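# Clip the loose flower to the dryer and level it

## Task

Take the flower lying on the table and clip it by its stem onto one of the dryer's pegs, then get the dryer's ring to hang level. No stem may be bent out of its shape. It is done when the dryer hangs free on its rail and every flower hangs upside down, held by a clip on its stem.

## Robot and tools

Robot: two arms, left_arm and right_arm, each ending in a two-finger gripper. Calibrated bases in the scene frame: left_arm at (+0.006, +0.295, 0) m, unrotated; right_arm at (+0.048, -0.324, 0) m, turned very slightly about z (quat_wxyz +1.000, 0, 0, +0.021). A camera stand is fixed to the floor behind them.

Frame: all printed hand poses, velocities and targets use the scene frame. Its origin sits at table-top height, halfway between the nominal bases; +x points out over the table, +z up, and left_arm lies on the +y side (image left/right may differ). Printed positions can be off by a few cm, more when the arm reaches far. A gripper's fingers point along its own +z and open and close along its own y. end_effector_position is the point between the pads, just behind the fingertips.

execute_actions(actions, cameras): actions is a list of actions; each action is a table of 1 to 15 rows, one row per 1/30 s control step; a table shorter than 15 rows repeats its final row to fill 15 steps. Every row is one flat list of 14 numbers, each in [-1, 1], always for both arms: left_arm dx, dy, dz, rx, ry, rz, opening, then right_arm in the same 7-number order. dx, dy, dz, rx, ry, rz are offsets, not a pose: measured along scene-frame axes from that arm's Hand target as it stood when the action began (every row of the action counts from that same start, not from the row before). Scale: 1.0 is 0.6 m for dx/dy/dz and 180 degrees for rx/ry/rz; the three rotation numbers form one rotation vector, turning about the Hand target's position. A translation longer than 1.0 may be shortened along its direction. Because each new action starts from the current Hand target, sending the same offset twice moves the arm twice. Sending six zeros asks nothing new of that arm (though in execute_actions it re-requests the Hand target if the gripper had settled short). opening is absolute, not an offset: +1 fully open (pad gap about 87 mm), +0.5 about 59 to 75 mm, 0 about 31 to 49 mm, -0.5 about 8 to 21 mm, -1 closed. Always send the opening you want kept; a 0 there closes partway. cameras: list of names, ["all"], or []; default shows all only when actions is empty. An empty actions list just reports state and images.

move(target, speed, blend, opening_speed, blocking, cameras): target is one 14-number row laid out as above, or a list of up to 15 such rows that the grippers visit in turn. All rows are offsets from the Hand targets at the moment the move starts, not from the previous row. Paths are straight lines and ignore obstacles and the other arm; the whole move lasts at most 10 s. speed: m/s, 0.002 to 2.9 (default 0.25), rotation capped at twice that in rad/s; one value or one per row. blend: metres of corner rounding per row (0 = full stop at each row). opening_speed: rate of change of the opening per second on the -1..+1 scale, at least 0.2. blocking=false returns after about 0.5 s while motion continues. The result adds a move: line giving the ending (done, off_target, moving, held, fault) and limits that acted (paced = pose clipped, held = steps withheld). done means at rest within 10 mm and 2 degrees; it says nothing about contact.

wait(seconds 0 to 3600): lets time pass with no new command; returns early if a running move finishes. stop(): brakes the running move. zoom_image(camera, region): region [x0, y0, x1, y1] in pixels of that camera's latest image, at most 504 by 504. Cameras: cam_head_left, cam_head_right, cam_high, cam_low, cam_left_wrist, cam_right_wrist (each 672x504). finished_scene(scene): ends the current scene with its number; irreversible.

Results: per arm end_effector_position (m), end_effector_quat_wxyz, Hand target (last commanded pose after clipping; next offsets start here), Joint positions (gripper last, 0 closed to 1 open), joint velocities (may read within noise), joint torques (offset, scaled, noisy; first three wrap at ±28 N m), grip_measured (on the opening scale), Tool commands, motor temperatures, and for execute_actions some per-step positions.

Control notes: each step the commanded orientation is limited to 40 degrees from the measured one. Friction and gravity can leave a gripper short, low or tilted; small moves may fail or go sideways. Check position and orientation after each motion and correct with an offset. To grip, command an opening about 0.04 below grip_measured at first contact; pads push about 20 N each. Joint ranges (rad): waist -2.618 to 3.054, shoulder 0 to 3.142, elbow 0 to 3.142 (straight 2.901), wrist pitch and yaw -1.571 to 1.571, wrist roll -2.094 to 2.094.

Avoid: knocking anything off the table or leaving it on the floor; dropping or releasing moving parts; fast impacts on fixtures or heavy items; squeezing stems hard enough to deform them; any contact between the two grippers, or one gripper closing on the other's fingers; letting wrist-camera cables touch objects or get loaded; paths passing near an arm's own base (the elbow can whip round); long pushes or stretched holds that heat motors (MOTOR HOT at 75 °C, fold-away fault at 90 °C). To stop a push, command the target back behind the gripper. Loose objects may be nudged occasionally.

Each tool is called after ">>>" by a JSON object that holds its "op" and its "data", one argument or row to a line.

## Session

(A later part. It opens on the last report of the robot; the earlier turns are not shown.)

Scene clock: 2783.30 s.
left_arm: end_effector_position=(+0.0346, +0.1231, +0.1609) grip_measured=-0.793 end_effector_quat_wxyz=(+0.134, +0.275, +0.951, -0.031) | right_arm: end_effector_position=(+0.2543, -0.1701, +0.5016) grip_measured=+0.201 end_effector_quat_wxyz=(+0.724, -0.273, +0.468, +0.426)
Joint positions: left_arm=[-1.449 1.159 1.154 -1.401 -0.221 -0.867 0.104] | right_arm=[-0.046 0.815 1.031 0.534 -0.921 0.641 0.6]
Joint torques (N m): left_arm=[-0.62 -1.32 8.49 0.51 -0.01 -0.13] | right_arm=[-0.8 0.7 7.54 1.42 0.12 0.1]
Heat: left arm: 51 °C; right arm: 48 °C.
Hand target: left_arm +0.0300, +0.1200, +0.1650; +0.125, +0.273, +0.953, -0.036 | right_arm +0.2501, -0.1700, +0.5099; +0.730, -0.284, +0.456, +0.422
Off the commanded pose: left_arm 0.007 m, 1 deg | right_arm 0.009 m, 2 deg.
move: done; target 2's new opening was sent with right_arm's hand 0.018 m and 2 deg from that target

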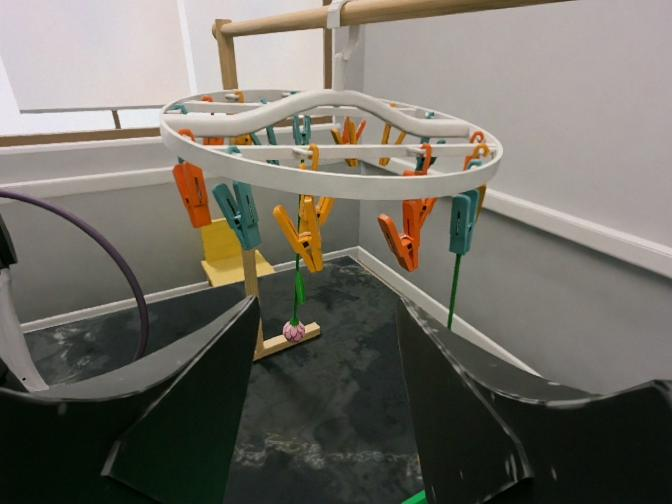

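>>> {"op": "move", "data": {
  "target": [
    [-0.025,0.05,0,0,0,0,-1,-0.0585,0.1833,-0.0832,0.0156,-0.0117,-0.05,0.2],
    [-0.025,0.05,0,0,0,0,-1,-0.0785,0.3633,-0.1298,0.0312,-0.0235,-0.0999,0.2]
  ],
  "speed": 0.2,
  "blend": [0.03,0],
  "cameras": ["cam_right_wrist"]
}}

Scene clock: 2841.13 s.
left_arm: end_effector_position=(+0.0177, +0.1448, +0.1670) grip_measured=-0.793 end_effector_quat_wxyz=(+0.130, +0.275, +0.952, -0.040) | right_arm: end_effector_position=(+0.2037, +0.0498, +0.4165) grip_measured=+0.200 end_effector_quat_wxyz=(+0.810, -0.209, +0.454, +0.305)
Joint positions: left_arm=[-1.529 1.071 1.133 -1.471 -0.221 -0.948 0.104] | right_arm=[1.403 1.292 0.869 1.052 0.555 -0.437 0.6]
Joint torques (N m): left_arm=[-0.57 -2.67 5.08 0.5 -0.11 -0.15] | right_arm=[0.2 -3.25 9.39 1.74 -0.19 0.02]
Motor temperatures (°C): left_arm=[25 27 49 33 25 27 23] | right_arm=[24 27 44 35 23 23 23]
Heat: left arm: 49 °C; right arm: 44 °C.
Hand target: left_arm +0.0150, +0.1500, +0.1650; +0.125, +0.273, +0.953, -0.036 | right_arm +0.2029, +0.0480, +0.4321; +0.816, -0.189, +0.446, +0.314
Off the commanded pose: left_arm 0.006 m, 1 deg | right_arm 0.016 m, 3 deg.
move: off_target (right_arm)

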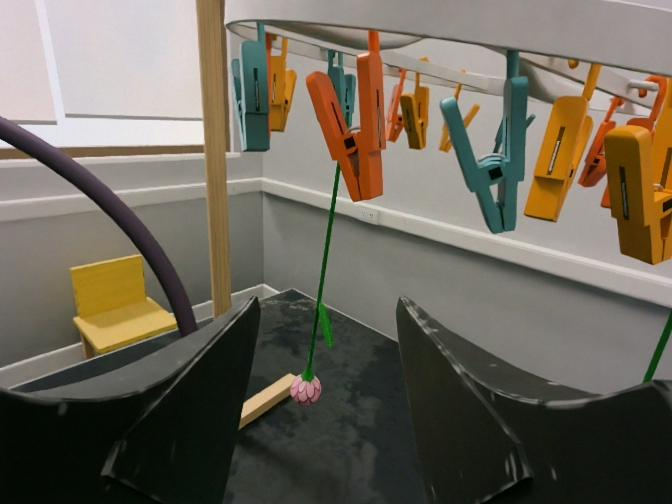

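>>> {"op": "move", "data": {
  "target": [
    [0,0,-0.125,0,0,0,-1,0,0,0,0,0,0,0.2],
    [0,0,-0.125,0,0,0,-1,0.0543,0.0367,0.0582,0,0,0,0.2],
    [0,0,-0.125,0,0,0,-1,0.1068,0.0883,0.0982,0,0,0,0.2],
    [0,0,-0.125,0,0,0,-1,0.1068,0.0883,0.0982,0,0,0,-0.3]
  ],
  "speed": [0.15,0.12,0.08,0.08],
  "blend": [0,0.01,0,0],
  "opening_speed": 0.5,
  "cameras": ["cam_right_wrist"]
}}

Scene clock: 2871.00 s.
left_arm: end_effector_position=(+0.0175, +0.1487, +0.0923) grip_measured=-0.793 end_effector_quat_wxyz=(+0.128, +0.276, +0.952, -0.034) | right_arm: end_effector_position=(+0.2664, +0.0999, +0.4799) grip_measured=-0.261 end_effector_quat_wxyz=(+0.815, -0.195, +0.453, +0.305)
Joint positions: left_arm=[-1.529 1.019 0.809 -1.212 -0.221 -0.949 0.104] | right_arm=[1.235 1.522 1.306 0.818 0.434 -0.33 0.369]
Joint torques (N m): left_arm=[-0.64 -2.26 5.2 0.62 -0.09 -0.09] | right_arm=[-0.76 -5.01 9.83 1.44 -0.41 0.18]
Heat: left arm: 48 °C; right arm: 45 °C.
Hand target: left_arm +0.0150, +0.1499, +0.0900; +0.125, +0.273, +0.953, -0.036 | right_arm +0.2669, +0.1009, +0.4910; +0.816, -0.189, +0.446, +0.314
Off the commanded pose: left_arm 0.004 m, 1 deg | right_arm 0.011 m, 1 deg.
move: off_target (right_arm); target 4's new opening was sent with right_arm's hand 0.011 m and 1 deg from that target

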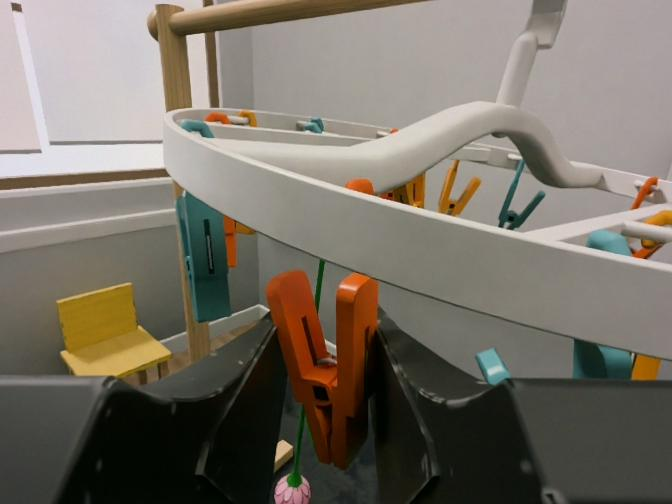

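>>> {"op": "move", "data": {
  "target": [
    [0,0,0,0,0,0,-1,0.0077,-0.0368,0,0,0,0.0194,-0.3],
    [0,0,0,0,0,0,-1,0.0203,-0.0718,0,0,0,0.0388,-0.3],
    [0,0,0,0,0,0,-1,0.038,-0.1048,0,0,0,0.0582,-0.3],
    [0,0,0,0,0,0,-1,0.0603,-0.1348,0,0,0,0.0775,-0.3],
    [0,0,0,0,0,0,-1,0.0867,-0.1613,0,0,0,0.0969,-0.3],
    [0,0,0,0,0,0,-1,0.1165,-0.1837,0,0,0,0.1163,-0.3],
    [0,0,0,0,0,0,-1,0.1493,-0.2017,0,0,0,0.1357,-0.3],
    [0,0,0,0,0,0,-1,0.1493,-0.2017,0,0,0,0.1357,0.2],
    [0,0,0,0,0,0,-1,0.0968,-0.3348,-0.085,0,0,0.1357,0.2],
    [0,0,0,0,0,0,-1,-0.0282,-0.3015,-0.0883,0,0,0.067,0.2],
    [0,0,0,0,0,0,-1,-0.1082,-0.1548,-0.0683,0,0,0.0167,0.2]
  ],
  "speed": [0.05,0.05,0.05,0.05,0.05,0.05,0.05,0.05,0.15,0.22,0.22],
  "blend": [0.01,0.01,0.01,0.01,0.01,0.01,0,0,0.02,0.02,0],
  "opening_speed": 1.0,
  "cameras": ["cam_right_wrist"]
}}

Scene clock: 2903.03 s.
left_arm: end_effector_position=(+0.0175, +0.1487, +0.0923) grip_measured=-0.793 end_effector_quat_wxyz=(+0.128, +0.276, +0.952, -0.034) | right_arm: end_effector_position=(+0.2028, +0.0113, +0.4313) grip_measured=+0.200 end_effector_quat_wxyz=(+0.800, -0.222, +0.452, +0.326)
Joint positions: left_arm=[-1.529 1.019 0.809 -1.212 -0.221 -0.949 0.104] | right_arm=[1.352 1.089 0.819 0.857 0.473 -0.363 0.6]
Joint torques (N m): left_arm=[-0.66 -2.17 5.41 0.62 -0.09 -0.16] | right_arm=[0.18 -1.96 9.83 1.83 -0.16 -0.02]
Heat: left arm: 47 °C; right arm: 46 °C.
Hand target: left_arm +0.0150, +0.1499, +0.0900; +0.125, +0.273, +0.953, -0.036 | right_arm +0.2020, +0.0082, +0.4500; +0.808, -0.201, +0.441, +0.335
Off the commanded pose: left_arm 0.004 m, 1 deg | right_arm 0.019 m, 3 deg.
move: off_target (right_arm); target 8's new opening was sent with right_arm's hand 0.017 m and 3 deg from that target

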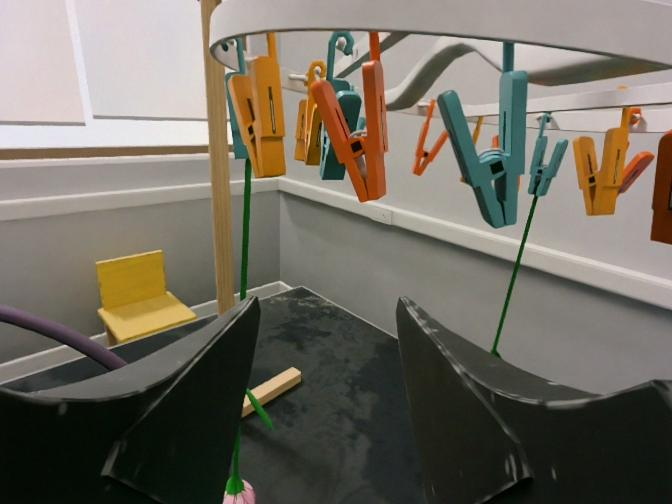

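>>> {"op": "move", "data": {
  "target": [
    [0,0,0,0,0,0,-1,0.0517,0.038,0.055,0,0,0,0.2],
    [0,0,0,0,0,0,-1,0.1017,0.0913,0.095,0,0,0,0.2],
    [0,0,0,0,0,0,-1,0.1017,0.0913,0.095,0,0,0,-0.3],
    [0,0,0,0,0,0,-1,0.1167,0.0572,0.095,0,0,0.0183,-0.3],
    [0,0,0,0,0,0,-1,0.1363,0.0252,0.095,0,0,0.0367,-0.3],
    [0,0,0,0,0,0,-1,0.1598,-0.0038,0.095,0,0,0.055,-0.3],
    [0,0,0,0,0,0,-1,0.1872,-0.0295,0.095,0,0,0.0733,-0.3],
    [0,0,0,0,0,0,-1,0.2177,-0.0512,0.095,0,0,0.0917,-0.3],
    [0,0,0,0,0,0,-1,0.2508,-0.0687,0.095,0,0,0.11,-0.3]
  ],
  "speed": [0.12,0.08,0.08,0.05,0.05,0.05,0.05,0.05,0.05],
  "blend": [0.01,0,0,0.01,0.01,0.01,0.01,0.01,0],
  "opening_speed": 0.6,
  "cameras": ["cam_right_wrist"]
}}

Scene clock: 2929.83 s.
left_arm: end_effector_position=(+0.0175, +0.1487, +0.0923) grip_measured=-0.793 end_effector_quat_wxyz=(+0.128, +0.276, +0.952, -0.034) | right_arm: end_effector_position=(+0.3554, -0.0304, +0.4903) grip_measured=-0.257 end_effector_quat_wxyz=(+0.728, -0.270, +0.422, +0.468)
Joint positions: left_arm=[-1.529 1.019 0.809 -1.212 -0.221 -0.949 0.104] | right_arm=[0.484 1.343 1.206 0.749 -0.524 0.34 0.371]
Joint torques (N m): left_arm=[-0.75 -2.4 5.29 0.73 -0.11 -0.11] | right_arm=[-0.98 -3.67 9.54 1.78 -0.07 0.09]
Heat: left arm: 47 °C; right arm: 47 °C.
Hand target: left_arm +0.0150, +0.1499, +0.0900; +0.125, +0.273, +0.953, -0.036 | right_arm +0.3526, -0.0331, +0.5068; +0.738, -0.274, +0.400, +0.469
Off the commanded pose: left_arm 0.004 m, 1 deg | right_arm 0.017 m, 3 deg.
move: off_target (right_arm); target 3's new opening was sent with right_arm's hand 0.011 m and 1 deg from that target

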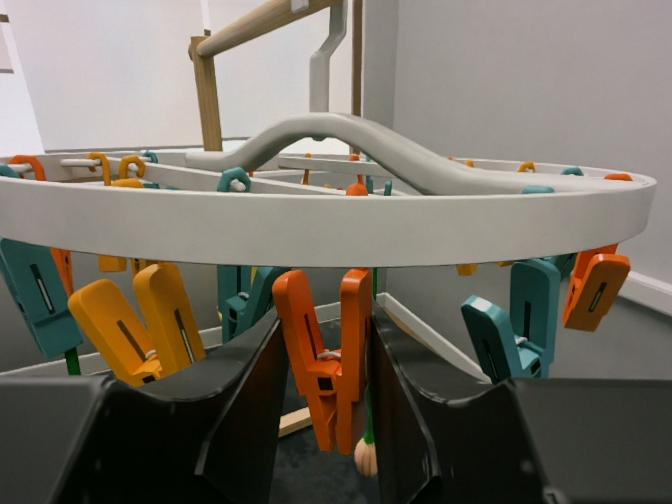

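>>> {"op": "move", "data": {
  "target": [
    [0,0,0,0,0,0,-1,-0.0377,0.0198,0,0,0,-0.021,-0.3],
    [0,0,0,0,0,0,-1,-0.072,0.0453,0,0,0,-0.042,-0.3],
    [0,0,0,0,0,0,-1,-0.102,0.076,0,0,0,-0.063,-0.3],
    [0,0,0,0,0,0,-1,-0.102,0.076,0,0,0,-0.063,0.2],
    [0,0,0,0,0,0,-1,-0.176,-0.0265,-0.088,0,0,-0.063,0.2],
    [0,0,0,0,0,0,-1,-0.1527,0.0185,-0.013,-0.0567,0.0356,-0.0984,0.2]
  ],
  "speed": [0.05,0.05,0.05,0.05,0.15,0.1],
  "blend": [0.01,0.01,0,0,0,0],
  "opening_speed": 0.8,
  "cameras": ["cam_right_wrist"]
}}

Scene clock: 3013.30 s.
left_arm: end_effector_position=(+0.0175, +0.1487, +0.0923) grip_measured=-0.793 end_effector_quat_wxyz=(+0.128, +0.276, +0.952, -0.034) | right_arm: end_effector_position=(+0.2620, -0.0201, +0.4880) grip_measured=+0.200 end_effector_quat_wxyz=(+0.746, -0.252, +0.522, +0.327)
Joint positions: left_arm=[-1.529 1.019 0.809 -1.212 -0.221 -0.949 0.104] | right_arm=[1.012 1.068 1.237 0.17 0.181 -0.099 0.6]
Joint torques (N m): left_arm=[-0.46 -2.35 5.42 0.64 -0.14 -0.1] | right_arm=[0.21 -1.63 9.47 1.84 -0.03 -0.01]
Heat: left arm: 46 °C; right arm: 48 °C.
Hand target: left_arm +0.0150, +0.1499, +0.0900; +0.125, +0.273, +0.953, -0.036 | right_arm +0.2609, -0.0221, +0.4992; +0.751, -0.247, +0.518, +0.327
Off the commanded pose: left_arm 0.004 m, 1 deg | right_arm 0.011 m, 1 deg.
move: off_target (right_arm)

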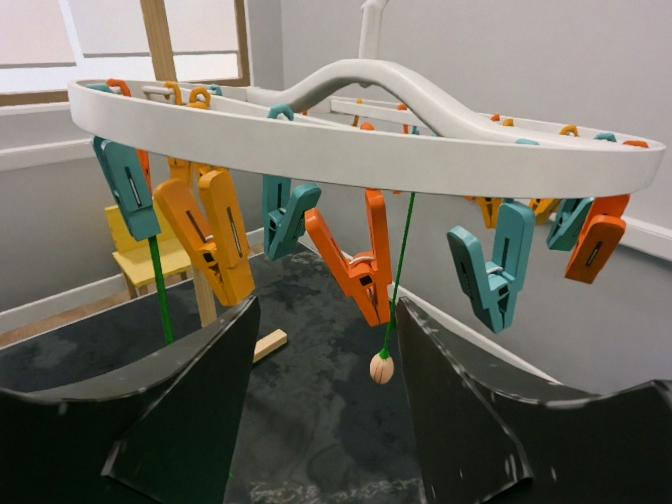

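>>> {"op": "move", "data": {
  "target": [
    [0,0,0,0,0,0,-1,0.0418,0.0202,0.023,0,0,0,0.2],
    [0,0,0,0,0,0,-1,0.0718,0.0567,0.0438,0,0,0,0.2],
    [0,0,0,0,0,0,-1,0.0718,0.0567,0.0438,0,0,0,-1]
  ],
  "speed": [0.1,0.06,0.06],
  "blend": [0.008,0,0],
  "cameras": ["cam_right_wrist"]
}}

Scene clock: 3026.93 s.
left_arm: end_effector_position=(+0.0175, +0.1487, +0.0923) grip_measured=-0.793 end_effector_quat_wxyz=(+0.128, +0.276, +0.952, -0.034) | right_arm: end_effector_position=(+0.3051, +0.0128, +0.5134) grip_measured=-0.362 end_effector_quat_wxyz=(+0.748, -0.250, +0.526, +0.320)
Joint positions: left_arm=[-1.529 1.019 0.809 -1.212 -0.221 -0.949 0.104] | right_arm=[0.937 1.287 1.477 0.14 0.124 -0.083 0.319]
Joint torques (N m): left_arm=[-0.9 -2 5.22 0.65 -0.09 -0.15] | right_arm=[-0.72 -3.02 9.5 1.91 -0.29 0.14]
Heat: left arm: 46 °C; right arm: 47 °C.
Hand target: left_arm +0.0150, +0.1499, +0.0900; +0.125, +0.273, +0.953, -0.036 | right_arm +0.3039, +0.0120, +0.5254; +0.751, -0.247, +0.518, +0.327
Off the commanded pose: left_arm 0.004 m, 1 deg | right_arm 0.012 m, 1 deg.
move: off_target (right_arm); target 3's new opening was sent with right_arm's hand 0.012 m and 1 deg from that target

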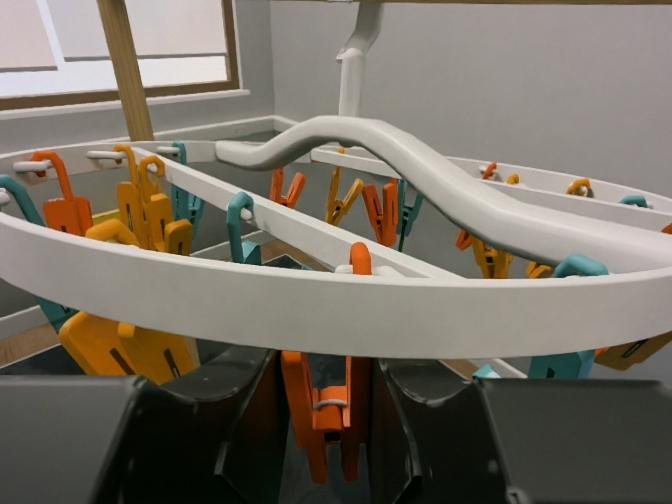

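>>> {"op": "move", "data": {
  "target": [
    [0.2417,-0.2,0.1333,-0.11,-0.177,0,-1,0,0,0,0,0,0,-1],
    [0.3333,-0.25,0.2417,-0.2208,-0.3533,0,-1,0,0,0,0,0,0,-1],
    [0.4967,-0.2825,0.26,-0.2208,-0.3533,0,-1,0,0,0,0,0,0,-1]
  ],
  "speed": [0.25,0.2,0.15],
  "blend": [0.03,0.02,0],
  "cameras": ["cam_right_wrist"]
}}

Scene clock: 3054.63 s.
left_arm: end_effector_position=(+0.3086, -0.0140, +0.2354) grip_measured=-0.793 end_effector_quat_wxyz=(+0.672, +0.196, +0.689, -0.188) | right_arm: end_effector_position=(+0.3051, +0.0128, +0.5134) grip_measured=-0.362 end_effector_quat_wxyz=(+0.748, -0.250, +0.526, +0.320)
Joint positions: left_arm=[-0.956 1.326 0.738 0.56 -0.406 -0.008 0.104] | right_arm=[0.937 1.287 1.477 0.14 0.124 -0.083 0.319]
Joint torques (N m): left_arm=[0.27 -3.71 10.06 2.08 0.15 0.11] | right_arm=[-0.72 -3.02 9.48 1.91 -0.29 0.14]
Heat: left arm: 46 °C; right arm: 48 °C.
Hand target: left_arm +0.3130, -0.0197, +0.2459; +0.679, +0.195, +0.680, -0.195 | right_arm +0.3039, +0.0120, +0.5254; +0.751, -0.247, +0.518, +0.327
Off the commanded pose: left_arm 0.013 m, 2 deg | right_arm 0.012 m, 1 deg.
move: off_target (left_arm)

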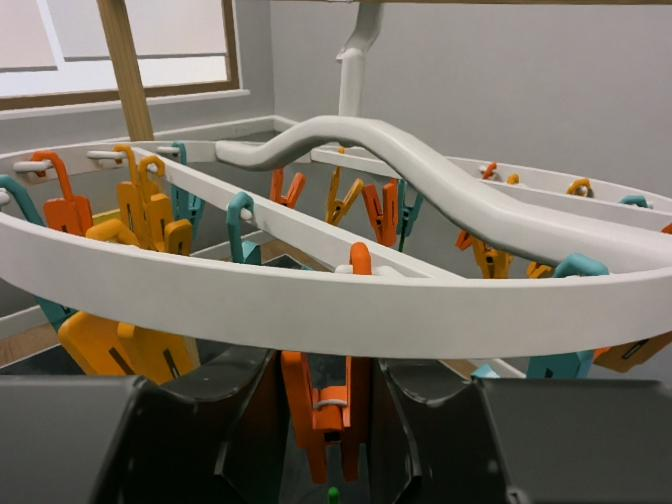

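>>> {"op": "move", "data": {
  "target": [-0.0087,-0.0102,0.0985,0,0,0,-1,0,0,0,0,0,0,-1],
  "speed": 0.07,
  "cameras": ["cam_right_wrist"]
}}

>>> {"op": "zoom_image", "data": {
  "camera": "cam_right_wrist",
  "region": [270, 370, 410, 504]
}}

Scene clock: 3073.60 s.
left_arm: end_effector_position=(+0.3089, -0.0268, +0.2846) grip_measured=-0.793 end_effector_quat_wxyz=(+0.666, +0.205, +0.691, -0.191) | right_arm: end_effector_position=(+0.3051, +0.0128, +0.5134) grip_measured=-0.362 end_effector_quat_wxyz=(+0.748, -0.250, +0.526, +0.320)
Joint positions: left_arm=[-0.972 1.315 0.946 0.326 -0.405 -0.008 0.104] | right_arm=[0.937 1.287 1.477 0.14 0.124 -0.083 0.319]
Joint torques (N m): left_arm=[-0.79 -6.38 10.62 1.89 -0.15 0.09] | right_arm=[-0.72 -3.03 9.48 1.91 -0.29 0.14]
Motor temperatures (°C): left_arm=[25 27 48 33 25 27 24] | right_arm=[24 27 49 35 22 23 24]
Heat: left arm: 48 °C; right arm: 49 °C.
Hand target: left_arm +0.3077, -0.0258, +0.3052; +0.679, +0.195, +0.680, -0.195 | right_arm +0.3039, +0.0120, +0.5254; +0.751, -0.247, +0.518, +0.327
Off the commanded pose: left_arm 0.020 m, 2 deg | right_arm 0.012 m, 1 deg.
move: off_target (left_arm)

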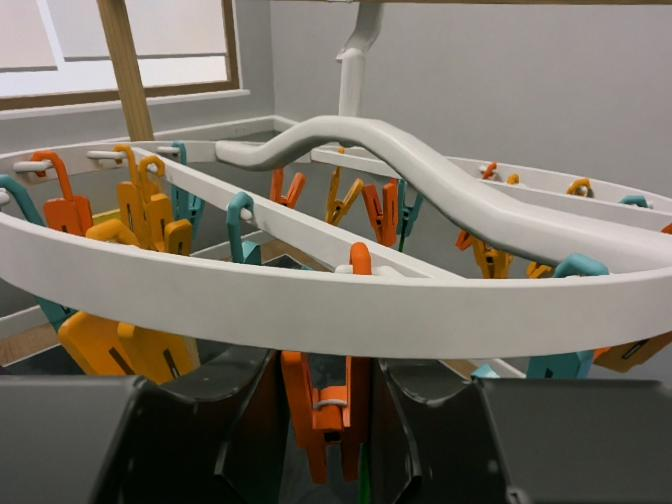

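Scaled by 3.600 from the camera's image (finer frame: 960x720).

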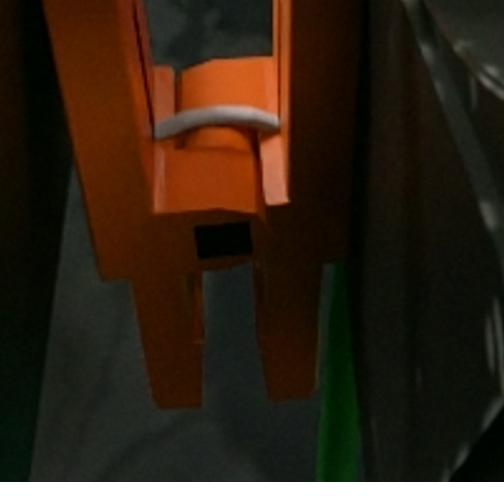

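>>> {"op": "move", "data": {
  "target": [-0.0147,0.0132,0.0197,0,0,0,-1,0,0,0,0,0,0,-1],
  "speed": 0.05,
  "cameras": ["cam_right_wrist"]
}}

>>> {"op": "zoom_image", "data": {
  "camera": "cam_right_wrist",
  "region": [270, 370, 410, 504]
}}

Scene clock: 3081.57 s.
left_arm: end_effector_position=(+0.3000, -0.0207, +0.2973) grip_measured=-0.793 end_effector_quat_wxyz=(+0.666, +0.207, +0.690, -0.193) | right_arm: end_effector_position=(+0.3051, +0.0128, +0.5134) grip_measured=-0.362 end_effector_quat_wxyz=(+0.748, -0.250, +0.526, +0.320)
Joint positions: left_arm=[-0.983 1.268 0.961 0.265 -0.41 -0.008 0.104] | right_arm=[0.937 1.287 1.477 0.14 0.124 -0.083 0.319]
Joint torques (N m): left_arm=[-0.59 -6.04 10.33 1.88 -0.25 0.04] | right_arm=[-0.72 -3.02 9.48 1.92 -0.29 0.14]
Heat: left arm: 49 °C; right arm: 49 °C.
Hand target: left_arm +0.2989, -0.0179, +0.3169; +0.679, +0.195, +0.680, -0.195 | right_arm +0.3039, +0.0120, +0.5254; +0.751, -0.247, +0.518, +0.327
Off the commanded pose: left_arm 0.020 m, 2 deg | right_arm 0.012 m, 1 deg.
move: off_target (left_arm)

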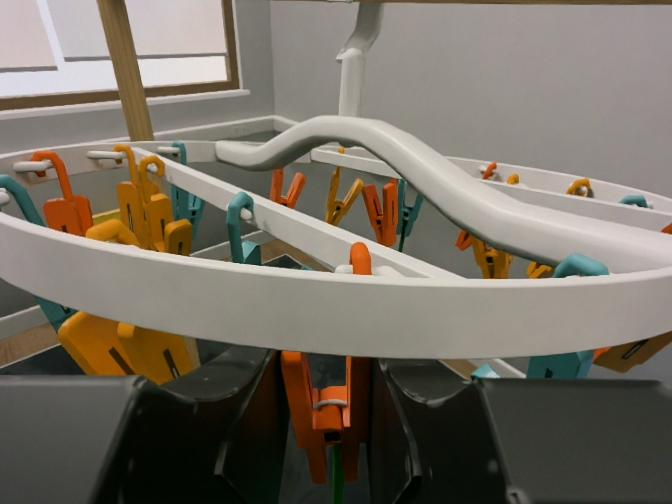

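Scaled by 3.600 from the camera's image (finer frame: 960x720).

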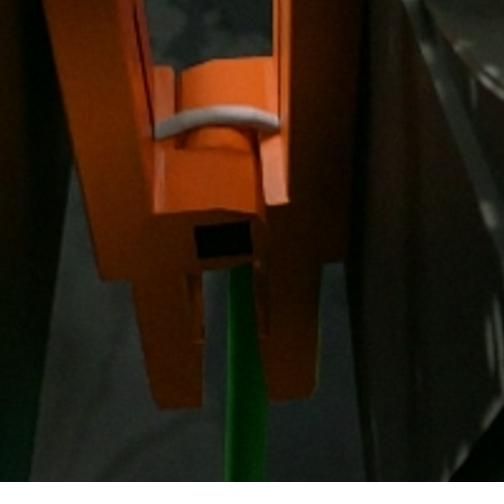

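>>> {"op": "move", "data": {
  "target": [-0.0113,-0.01,0,0,0,0,-1,0,0,0,0,0,0,-1],
  "speed": 0.04,
  "cameras": ["cam_right_wrist","cam_head_left"]
}}

>>> {"op": "zoom_image", "data": {
  "camera": "cam_right_wrist",
  "region": [270, 370, 410, 504]
}}

Scene clock: 3096.10 s.
left_arm: end_effector_position=(+0.2924, -0.0257, +0.2973) grip_measured=-0.793 end_effector_quat_wxyz=(+0.666, +0.208, +0.690, -0.193) | right_arm: end_effector_position=(+0.3051, +0.0128, +0.5134) grip_measured=-0.362 end_effector_quat_wxyz=(+0.748, -0.250, +0.526, +0.320)
Joint positions: left_arm=[-1.017 1.268 0.961 0.264 -0.443 -0.008 0.104] | right_arm=[0.937 1.287 1.477 0.14 0.124 -0.083 0.319]
Joint torques (N m): left_arm=[-0.55 -5.75 10.76 1.92 -0.21 0.04] | right_arm=[-0.72 -3.02 9.48 1.91 -0.29 0.14]
Motor temperatures (°C): left_arm=[25 30 53 34 25 27 24] | right_arm=[24 27 49 36 22 23 24]
Heat: left arm: 53 °C; right arm: 49 °C.
Hand target: left_arm +0.2921, -0.0239, +0.3169; +0.679, +0.195, +0.680, -0.195 | right_arm +0.3039, +0.0120, +0.5254; +0.751, -0.247, +0.518, +0.327
Off the commanded pose: left_arm 0.020 m, 2 deg | right_arm 0.012 m, 1 deg.
move: off_target (left_arm)
Images, in order (width x height): cam_head_left 672x504, cam_right_wrist 672x504.

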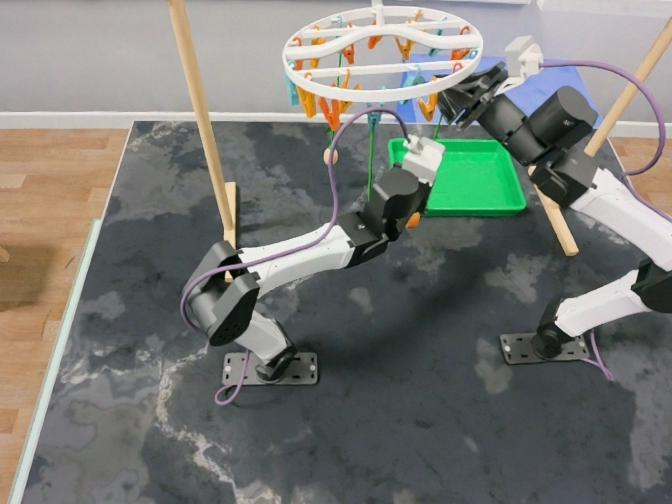

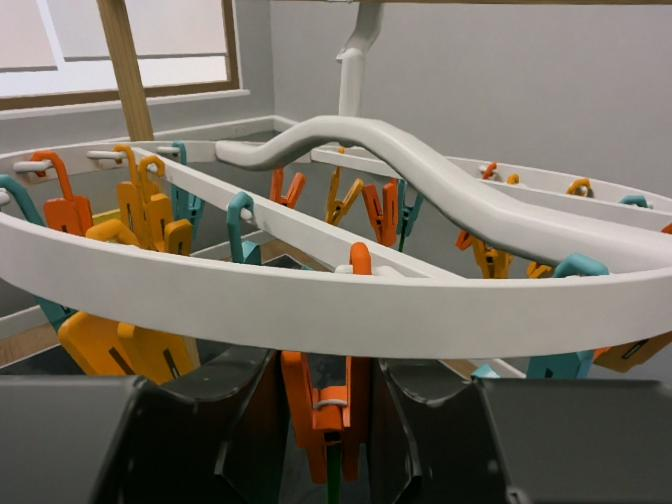

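Scaled by 3.600 from the camera's image (finer frame: 960x720).

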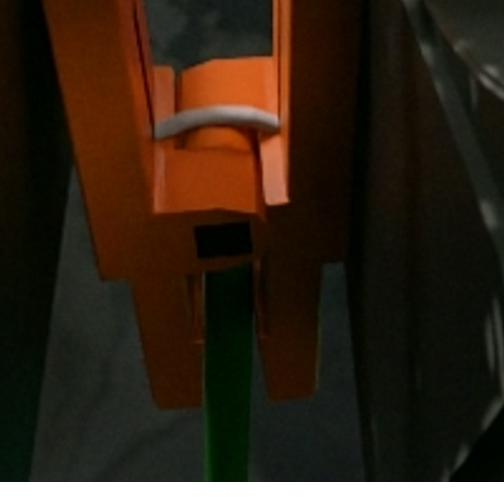

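>>> {"op": "zoom_image", "data": {
  "camera": "cam_head_left",
  "region": [400, 70, 480, 150]
}}

Scaled by 6.300 from the camera's image (finer frame: 960x720).

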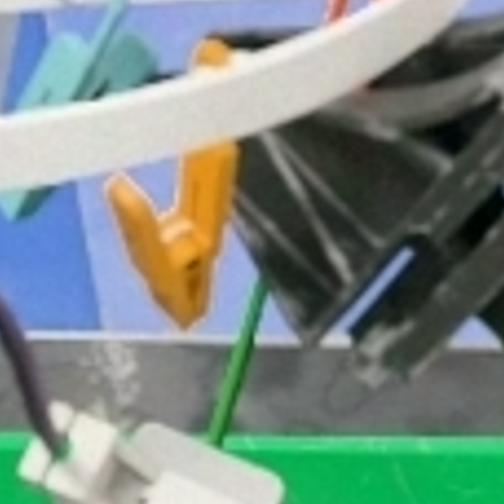

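>>> {"op": "move", "data": {
  "target": [0,0,-0.0333,0,0,0,-1,0,0,0,0,0,0,-1],
  "speed": 0.04,
  "cameras": ["cam_right_wrist"]
}}

>>> {"op": "zoom_image", "data": {
  "camera": "cam_right_wrist",
  "region": [270, 370, 410, 504]
}}

Scene clock: 3131.40 s.
left_arm: end_effector_position=(+0.2929, -0.0263, +0.2970) grip_measured=-0.793 end_effector_quat_wxyz=(+0.675, +0.200, +0.682, -0.200) | right_arm: end_effector_position=(+0.3052, +0.0128, +0.5130) grip_measured=-0.362 end_effector_quat_wxyz=(+0.747, -0.250, +0.526, +0.319)
Joint positions: left_arm=[-1.017 1.268 0.931 0.325 -0.444 -0.008 0.104] | right_arm=[0.937 1.287 1.477 0.138 0.124 -0.083 0.319]
Joint torques (N m): left_arm=[-0.55 -5.18 6.61 2.07 -0.21 0.02] | right_arm=[-0.72 -3.03 9.48 1.93 -0.29 0.14]
Motor temperatures (°C): left_arm=[25 31 56 36 25 27 24] | right_arm=[24 27 49 36 22 23 24]
Heat: left arm: 56 °C; right arm: 49 °C.
Hand target: left_arm +0.2921, -0.0239, +0.2968; +0.679, +0.195, +0.680, -0.195 | right_arm +0.3039, +0.0120, +0.5254; +0.751, -0.247, +0.518, +0.327
Off the commanded pose: left_arm 0.003 m, 1 deg | right_arm 0.012 m, 1 deg.
move: done

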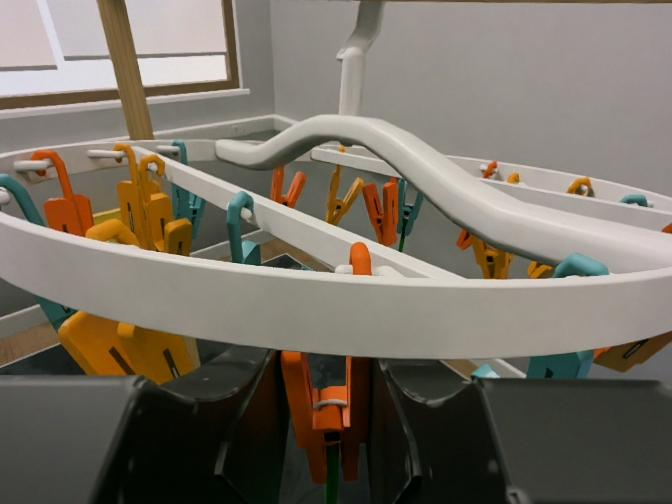

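Scaled by 3.600 from the camera's image (finer frame: 960x720).

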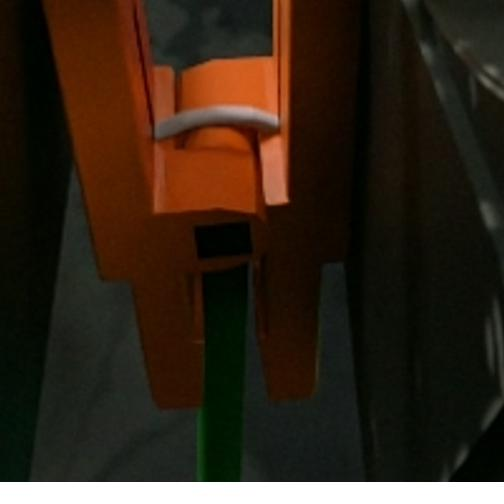

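>>> {"op": "move", "data": {
  "target": [0.002,-0.002,-0.0217,0,0,0,-1,0,0,0,0,0,0,-1],
  "speed": 0.04,
  "cameras": ["cam_right_wrist"]
}}

>>> {"op": "zoom_image", "data": {
  "camera": "cam_right_wrist",
  "region": [270, 370, 410, 504]
}}

Scene clock: 3143.53 s.
left_arm: end_effector_position=(+0.2926, -0.0259, +0.2903) grip_measured=-0.793 end_effector_quat_wxyz=(+0.679, +0.196, +0.677, -0.204) | right_arm: end_effector_position=(+0.3052, +0.0128, +0.5130) grip_measured=-0.362 end_effector_quat_wxyz=(+0.747, -0.250, +0.526, +0.319)
Joint positions: left_arm=[-1.017 1.268 0.889 0.384 -0.444 -0.008 0.104] | right_arm=[0.937 1.287 1.477 0.138 0.124 -0.083 0.319]
Joint torques (N m): left_arm=[-0.39 -3.64 6.52 2.04 -0.18 0.05] | right_arm=[-0.72 -3.03 9.47 1.94 -0.29 0.14]
Heat: left arm: 52 °C; right arm: 49 °C.
Hand target: left_arm +0.2933, -0.0251, +0.2838; +0.679, +0.195, +0.680, -0.195 | right_arm +0.3039, +0.0120, +0.5254; +0.751, -0.247, +0.518, +0.327
Off the commanded pose: left_arm 0.007 m, 1 deg | right_arm 0.012 m, 1 deg.
move: done

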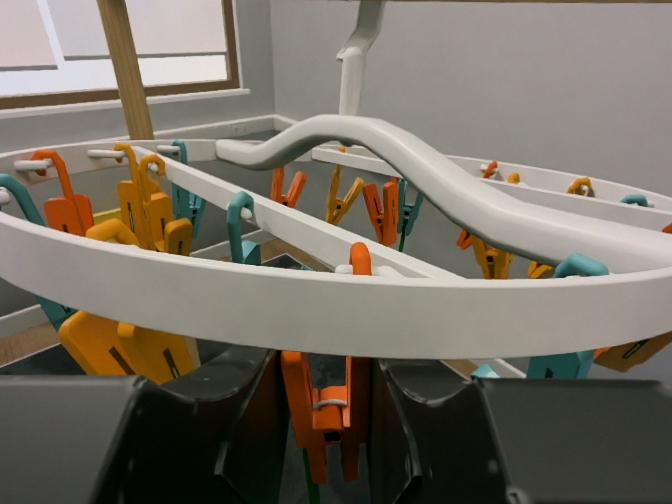

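Scaled by 3.600 from the camera's image (finer frame: 960x720).

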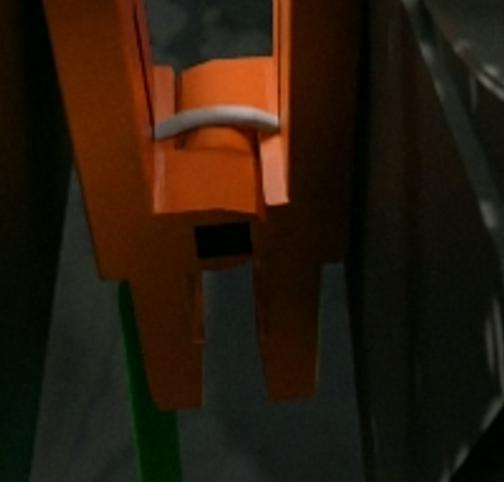

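>>> {"op": "move", "data": {
  "target": [0,0,-0.005,0.0123,0.0136,0,-1,0,0,0,0,0,0,-1],
  "speed": 0.04,
  "cameras": ["cam_right_wrist"]
}}

>>> {"op": "zoom_image", "data": {
  "camera": "cam_right_wrist",
  "region": [270, 370, 410, 504]
}}

Scene clock: 3165.00 s.
left_arm: end_effector_position=(+0.2903, -0.0221, +0.2699) grip_measured=-0.793 end_effector_quat_wxyz=(+0.655, +0.217, +0.700, -0.183) | right_arm: end_effector_position=(+0.3052, +0.0128, +0.5130) grip_measured=-0.362 end_effector_quat_wxyz=(+0.747, -0.250, +0.526, +0.319)
Joint positions: left_arm=[-1.017 1.268 0.889 0.296 -0.444 -0.008 0.104] | right_arm=[0.937 1.287 1.477 0.138 0.124 -0.083 0.319]
Joint torques (N m): left_arm=[-0.21 -3.54 10.91 1.83 -0.16 -0.15] | right_arm=[-0.73 -3.03 9.47 1.93 -0.29 0.14]
Motor temperatures (°C): left_arm=[25 30 50 38 25 27 24] | right_arm=[24 27 50 36 22 23 24]
Heat: left arm: 50 °C; right arm: 50 °C.
Hand target: left_arm +0.2933, -0.0251, +0.2808; +0.661, +0.204, +0.698, -0.186 | right_arm +0.3039, +0.0120, +0.5254; +0.751, -0.247, +0.518, +0.327
Off the commanded pose: left_arm 0.012 m, 2 deg | right_arm 0.012 m, 1 deg.
move: off_target (left_arm)

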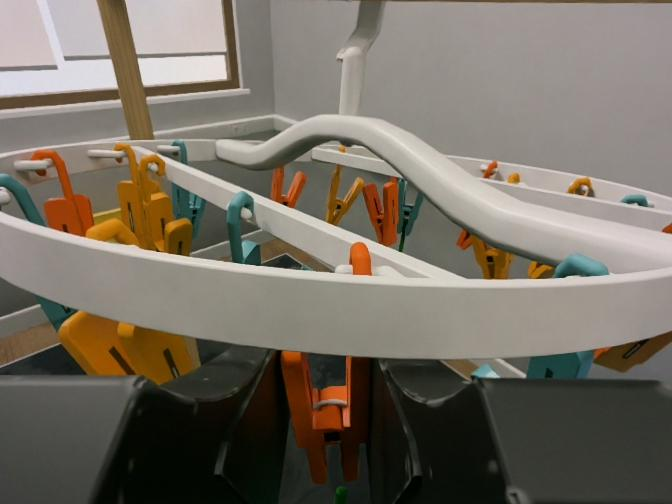

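Scaled by 3.600 from the camera's image (finer frame: 960x720).

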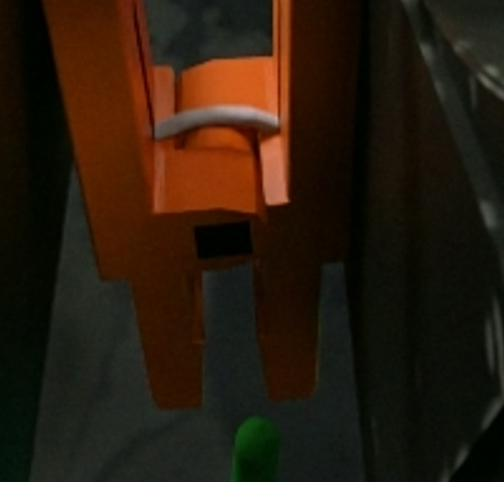

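>>> {"op": "move", "data": {
  "target": [
    [0.0065,0.012,0,-0.0123,-0.0136,0,-1,0,0,0,0,0,0,-1],
    [0.0045,0.0097,0.0602,-0.0123,-0.0136,0,-1,0,0,0,0,0,0,-1]
  ],
  "speed": 0.05,
  "cameras": ["cam_right_wrist"]
}}

>>> {"op": "zoom_image", "data": {
  "camera": "cam_right_wrist",
  "region": [270, 370, 410, 504]
}}

Scene clock: 3188.80 s.
left_arm: end_effector_position=(+0.2971, -0.0211, +0.2958) grip_measured=-0.793 end_effector_quat_wxyz=(+0.667, +0.203, +0.692, -0.187) | right_arm: end_effector_position=(+0.3050, +0.0125, +0.5142) grip_measured=-0.362 end_effector_quat_wxyz=(+0.748, -0.250, +0.526, +0.320)
Joint positions: left_arm=[-1.002 1.268 0.958 0.264 -0.444 -0.008 0.104] | right_arm=[0.937 1.287 1.48 0.138 0.124 -0.083 0.319]
Joint torques (N m): left_arm=[-0.2 -6.13 10.48 1.89 -0.02 0.04] | right_arm=[-0.72 -3 9.28 1.93 -0.29 0.14]
Heat: left arm: 53 °C; right arm: 50 °C.
Hand target: left_arm +0.2960, -0.0193, +0.3170; +0.679, +0.195, +0.680, -0.195 | right_arm +0.3039, +0.0119, +0.5255; +0.751, -0.247, +0.518, +0.327
Off the commanded pose: left_arm 0.021 m, 2 deg | right_arm 0.011 m, 1 deg.
move: off_target (left_arm)

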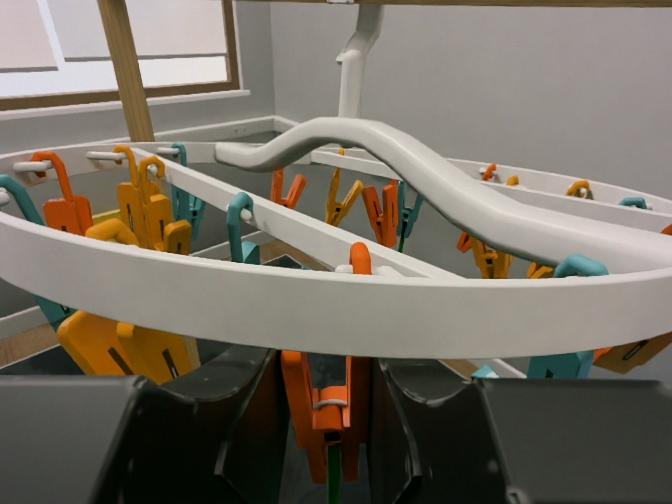

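Scaled by 3.600 from the camera's image (finer frame: 960x720).

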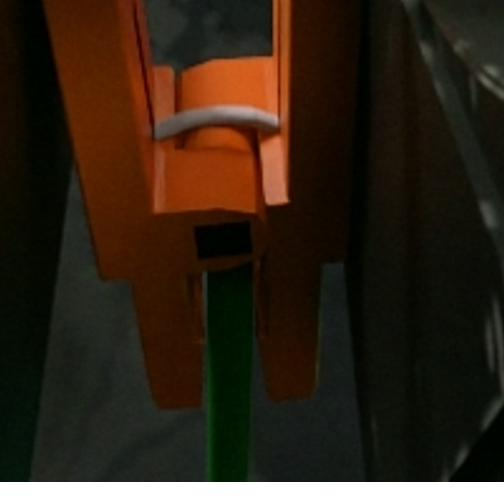

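>>> {"op": "move", "data": {
  "target": [-0.0138,-0.0145,0,0,0,0,-1,0,0,0,0,0,0,-1],
  "speed": 0.04,
  "cameras": ["cam_right_wrist"]
}}

>>> {"op": "zoom_image", "data": {
  "camera": "cam_right_wrist",
  "region": [270, 370, 410, 504]
}}

Scene clock: 3195.40 s.
left_arm: end_effector_position=(+0.2874, -0.0291, +0.2997) grip_measured=-0.793 end_effector_quat_wxyz=(+0.667, +0.207, +0.689, -0.194) | right_arm: end_effector_position=(+0.3050, +0.0125, +0.5142) grip_measured=-0.362 end_effector_quat_wxyz=(+0.748, -0.250, +0.526, +0.320)
Joint positions: left_arm=[-1.04 1.268 0.967 0.263 -0.466 -0.008 0.104] | right_arm=[0.937 1.287 1.48 0.138 0.124 -0.083 0.319]
Joint torques (N m): left_arm=[-0.79 -5.05 10.43 1.84 -0.2 0.05] | right_arm=[-0.72 -3 9.28 1.94 -0.29 0.14]
Heat: left arm: 52 °C; right arm: 49 °C.
Hand target: left_arm +0.2879, -0.0279, +0.3169; +0.679, +0.195, +0.680, -0.195 | right_arm +0.3039, +0.0119, +0.5255; +0.751, -0.247, +0.518, +0.327
Off the commanded pose: left_arm 0.017 m, 2 deg | right_arm 0.011 m, 1 deg.
move: off_target (left_arm)

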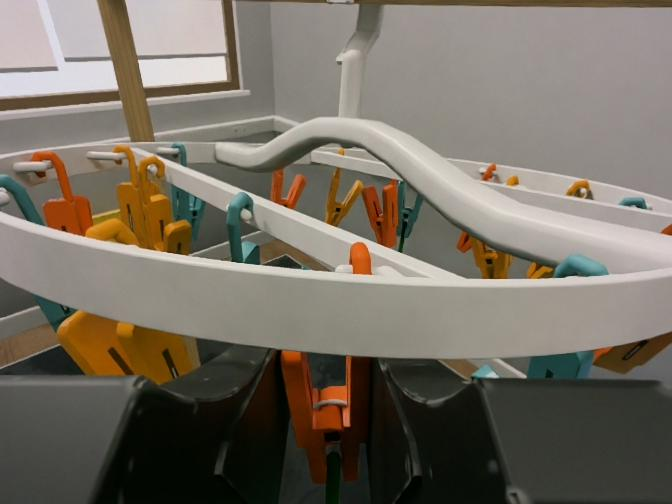

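Scaled by 3.600 from the camera's image (finer frame: 960x720).

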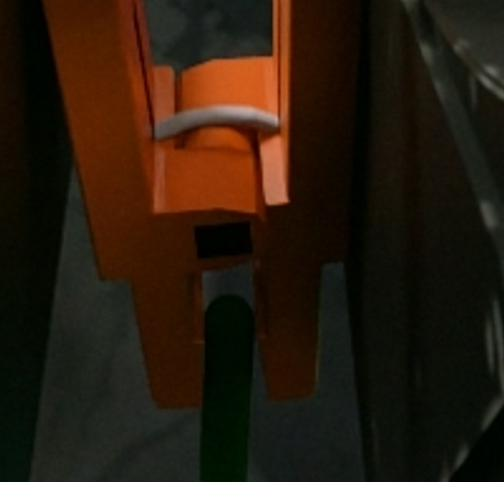

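>>> {"op": "move", "data": {
  "target": [
    [0,0,0,0,0,0,-1,0,0,0,0,0,0,0.05],
    [0,0,0,0,0,0,-1,0,0,0,0,0,0,0.35]
  ],
  "opening_speed": 0.4,
  "cameras": ["cam_right_wrist"]
}}

>>> {"op": "zoom_image", "data": {
  "camera": "cam_right_wrist",
  "region": [250, 350, 430, 504]
}}

Scene clock: 3211.37 s.
left_arm: end_effector_position=(+0.2874, -0.0290, +0.2997) grip_measured=-0.793 end_effector_quat_wxyz=(+0.667, +0.207, +0.689, -0.193) | right_arm: end_effector_position=(+0.3049, +0.0126, +0.5141) grip_measured=+0.349 end_effector_quat_wxyz=(+0.747, -0.250, +0.526, +0.320)
Joint positions: left_arm=[-1.04 1.268 0.967 0.262 -0.466 -0.008 0.104] | right_arm=[0.937 1.287 1.48 0.137 0.124 -0.082 0.675]
Joint torques (N m): left_arm=[-0.43 -5.23 10.69 1.87 -0.24 0.05] | right_arm=[-0.72 -3.02 9.28 1.94 -0.29 0.12]
Motor temperatures (°C): left_arm=[25 30 55 39 25 27 24] | right_arm=[24 27 48 37 22 23 24]
Heat: left arm: 55 °C; right arm: 48 °C.
Hand target: left_arm +0.2879, -0.0279, +0.3169; +0.679, +0.195, +0.680, -0.195 | right_arm +0.3039, +0.0120, +0.5255; +0.751, -0.247, +0.518, +0.328
Off the commanded pose: left_arm 0.017 m, 2 deg | right_arm 0.011 m, 1 deg.
move: done; target 2's new opening was sent with right_arm's hand 0.011 m and 1 deg from that target

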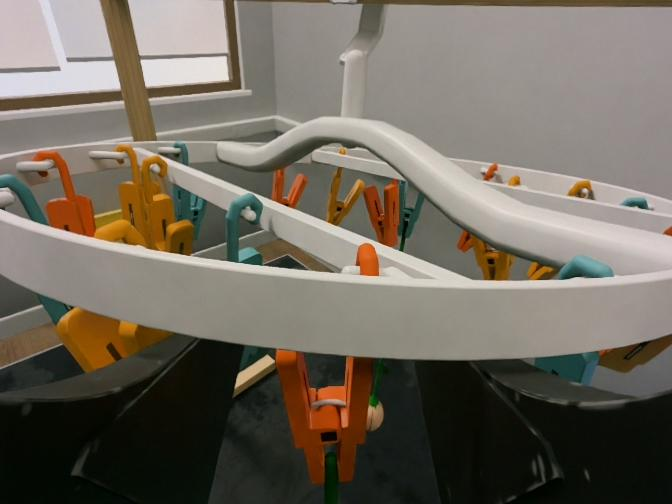

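Scaled by 2.800 from the camera's image (finer frame: 960x720).

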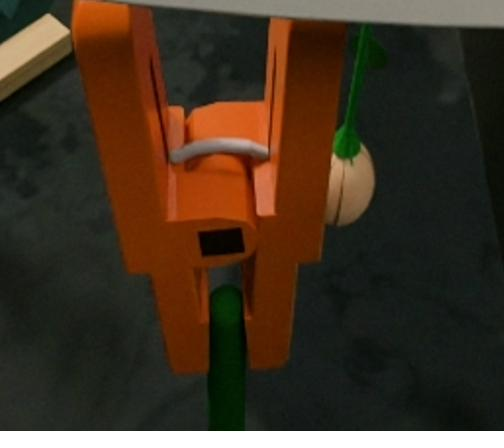

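>>> {"op": "move", "data": {
  "target": [
    [0,0,0,0,0,0,-1,-0.094,-0.1067,-0.0483,0,0,0,0.35],
    [0.005,0.006,-0.062,0,0,0,-1,-0.094,-0.1067,-0.0483,0,0,0,0.35],
    [0.005,0.006,-0.062,0,0,0,-0.3,-0.094,-0.1067,-0.0483,0,0,0,0.35],
    [0.005,0.006,-0.062,0,0,0,0.3,-0.094,-0.1067,-0.0483,0,0,0,0.35],
    [-0.108,0.0767,-0.062,0,0,0,0.3,-0.094,-0.1067,-0.0483,0,0,0,0.35]
  ],
  "speed": [0.1,0.04,0.1,0.1,0.1],
  "opening_speed": 0.4,
  "cameras": ["cam_right_wrist"]
}}

Scene clock: 3236.40 s.
left_arm: end_effector_position=(+0.2241, +0.0131, +0.2849) grip_measured=+0.300 end_effector_quat_wxyz=(+0.680, +0.195, +0.677, -0.206) | right_arm: end_effector_position=(+0.2476, -0.0517, +0.5023) grip_measured=+0.350 end_effector_quat_wxyz=(+0.753, -0.244, +0.512, +0.332)
Joint positions: left_arm=[-1.208 0.981 0.707 0.284 -0.634 -0.008 0.65] | right_arm=[0.993 0.967 1.228 0.108 0.164 -0.093 0.675]
Joint torques (N m): left_arm=[-0.75 -3.19 6.3 1.71 -0.21 0.03] | right_arm=[0.21 -1.7 5.14 1.8 -0.02 -0.02]
Heat: left arm: 54 °C; right arm: 46 °C.
Hand target: left_arm +0.2231, +0.0181, +0.2797; +0.679, +0.195, +0.680, -0.195 | right_arm +0.2476, -0.0520, +0.4964; +0.751, -0.247, +0.518, +0.327
Off the commanded pose: left_arm 0.007 m, 1 deg | right_arm 0.006 m, 1 deg.
move: done

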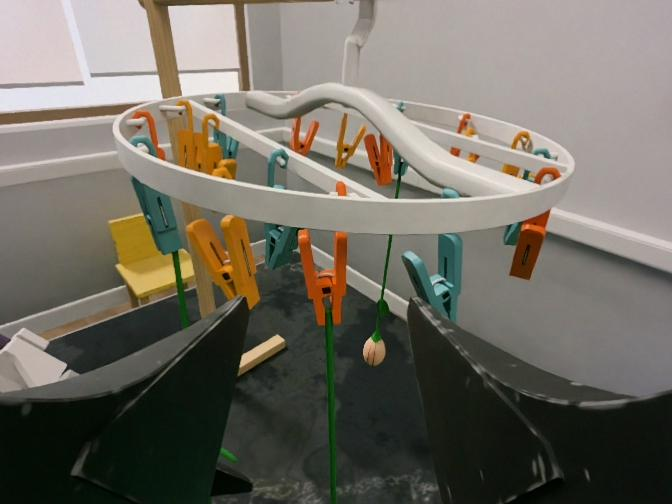

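>>> {"op": "move", "data": {
  "target": [-0.3218,0.1698,-0.1912,0.2208,0.3533,0,0.3,0.004,-0.1967,0.0227,0.0229,-0.0158,0.0721,0.2],
  "speed": 0.25,
  "cameras": ["cam_right_wrist","cam_low"]
}}

>>> {"op": "zoom_image", "data": {
  "camera": "cam_right_wrist",
  "region": [130, 60, 530, 240]
}}

Scene clock: 3249.20 s.
left_arm: end_effector_position=(+0.0353, +0.1183, +0.1677) grip_measured=+0.300 end_effector_quat_wxyz=(+0.138, +0.273, +0.951, -0.042) | right_arm: end_effector_position=(+0.2479, -0.1701, +0.5132) grip_measured=+0.200 end_effector_quat_wxyz=(+0.732, -0.280, +0.457, +0.422)
Joint positions: left_arm=[-1.448 1.159 1.18 -1.401 -0.221 -0.868 0.65] | right_arm=[-0.046 0.815 1.063 0.533 -0.921 0.641 0.6]
Joint torques (N m): left_arm=[-0.75 -1.52 6.22 0.55 0 -0.13] | right_arm=[-0.8 0.85 4.56 1.35 0.13 0.11]
Heat: left arm: 53 °C; right arm: 45 °C.
Hand target: left_arm +0.0300, +0.1200, +0.1650; +0.125, +0.273, +0.953, -0.036 | right_arm +0.2500, -0.1701, +0.5100; +0.730, -0.284, +0.456, +0.422
Off the commanded pose: left_arm 0.006 m, 2 deg | right_arm 0.004 m, 1 deg.
move: done
Images, in order (width x height): cam_low 672x504, cam_right_wrist 672x504.

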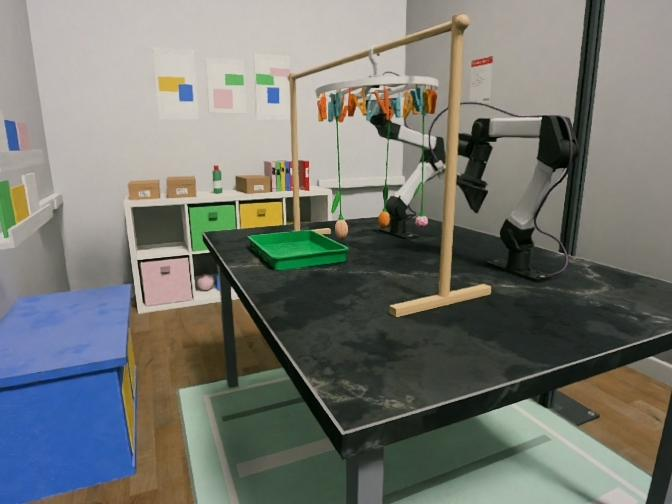

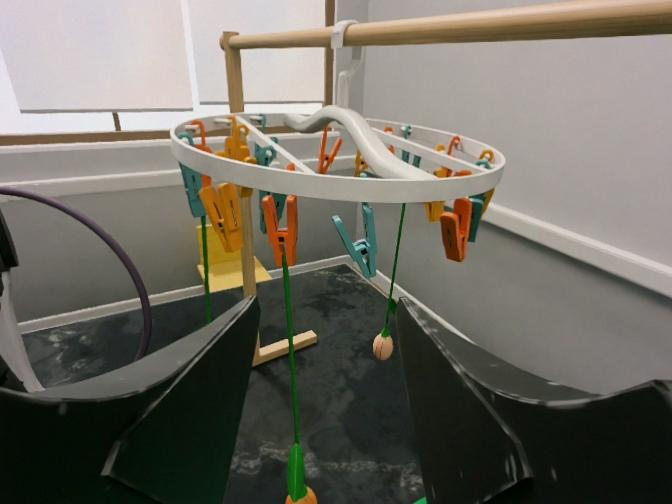

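Scaled by 1.260 from the camera's image (finer frame: 960x720).

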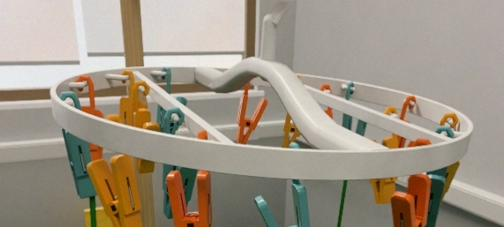

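>>> {"op": "zoom_image", "data": {
  "camera": "cam_low",
  "region": [300, 40, 460, 140]
}}

Scaled by 3.150 from the camera's image (finer frame: 960x720).

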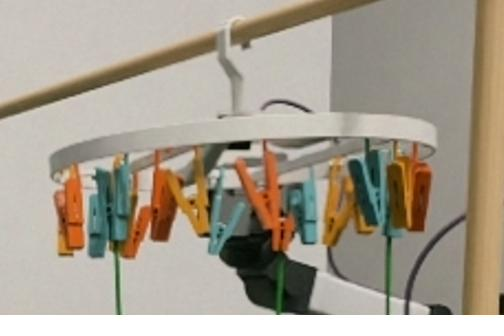

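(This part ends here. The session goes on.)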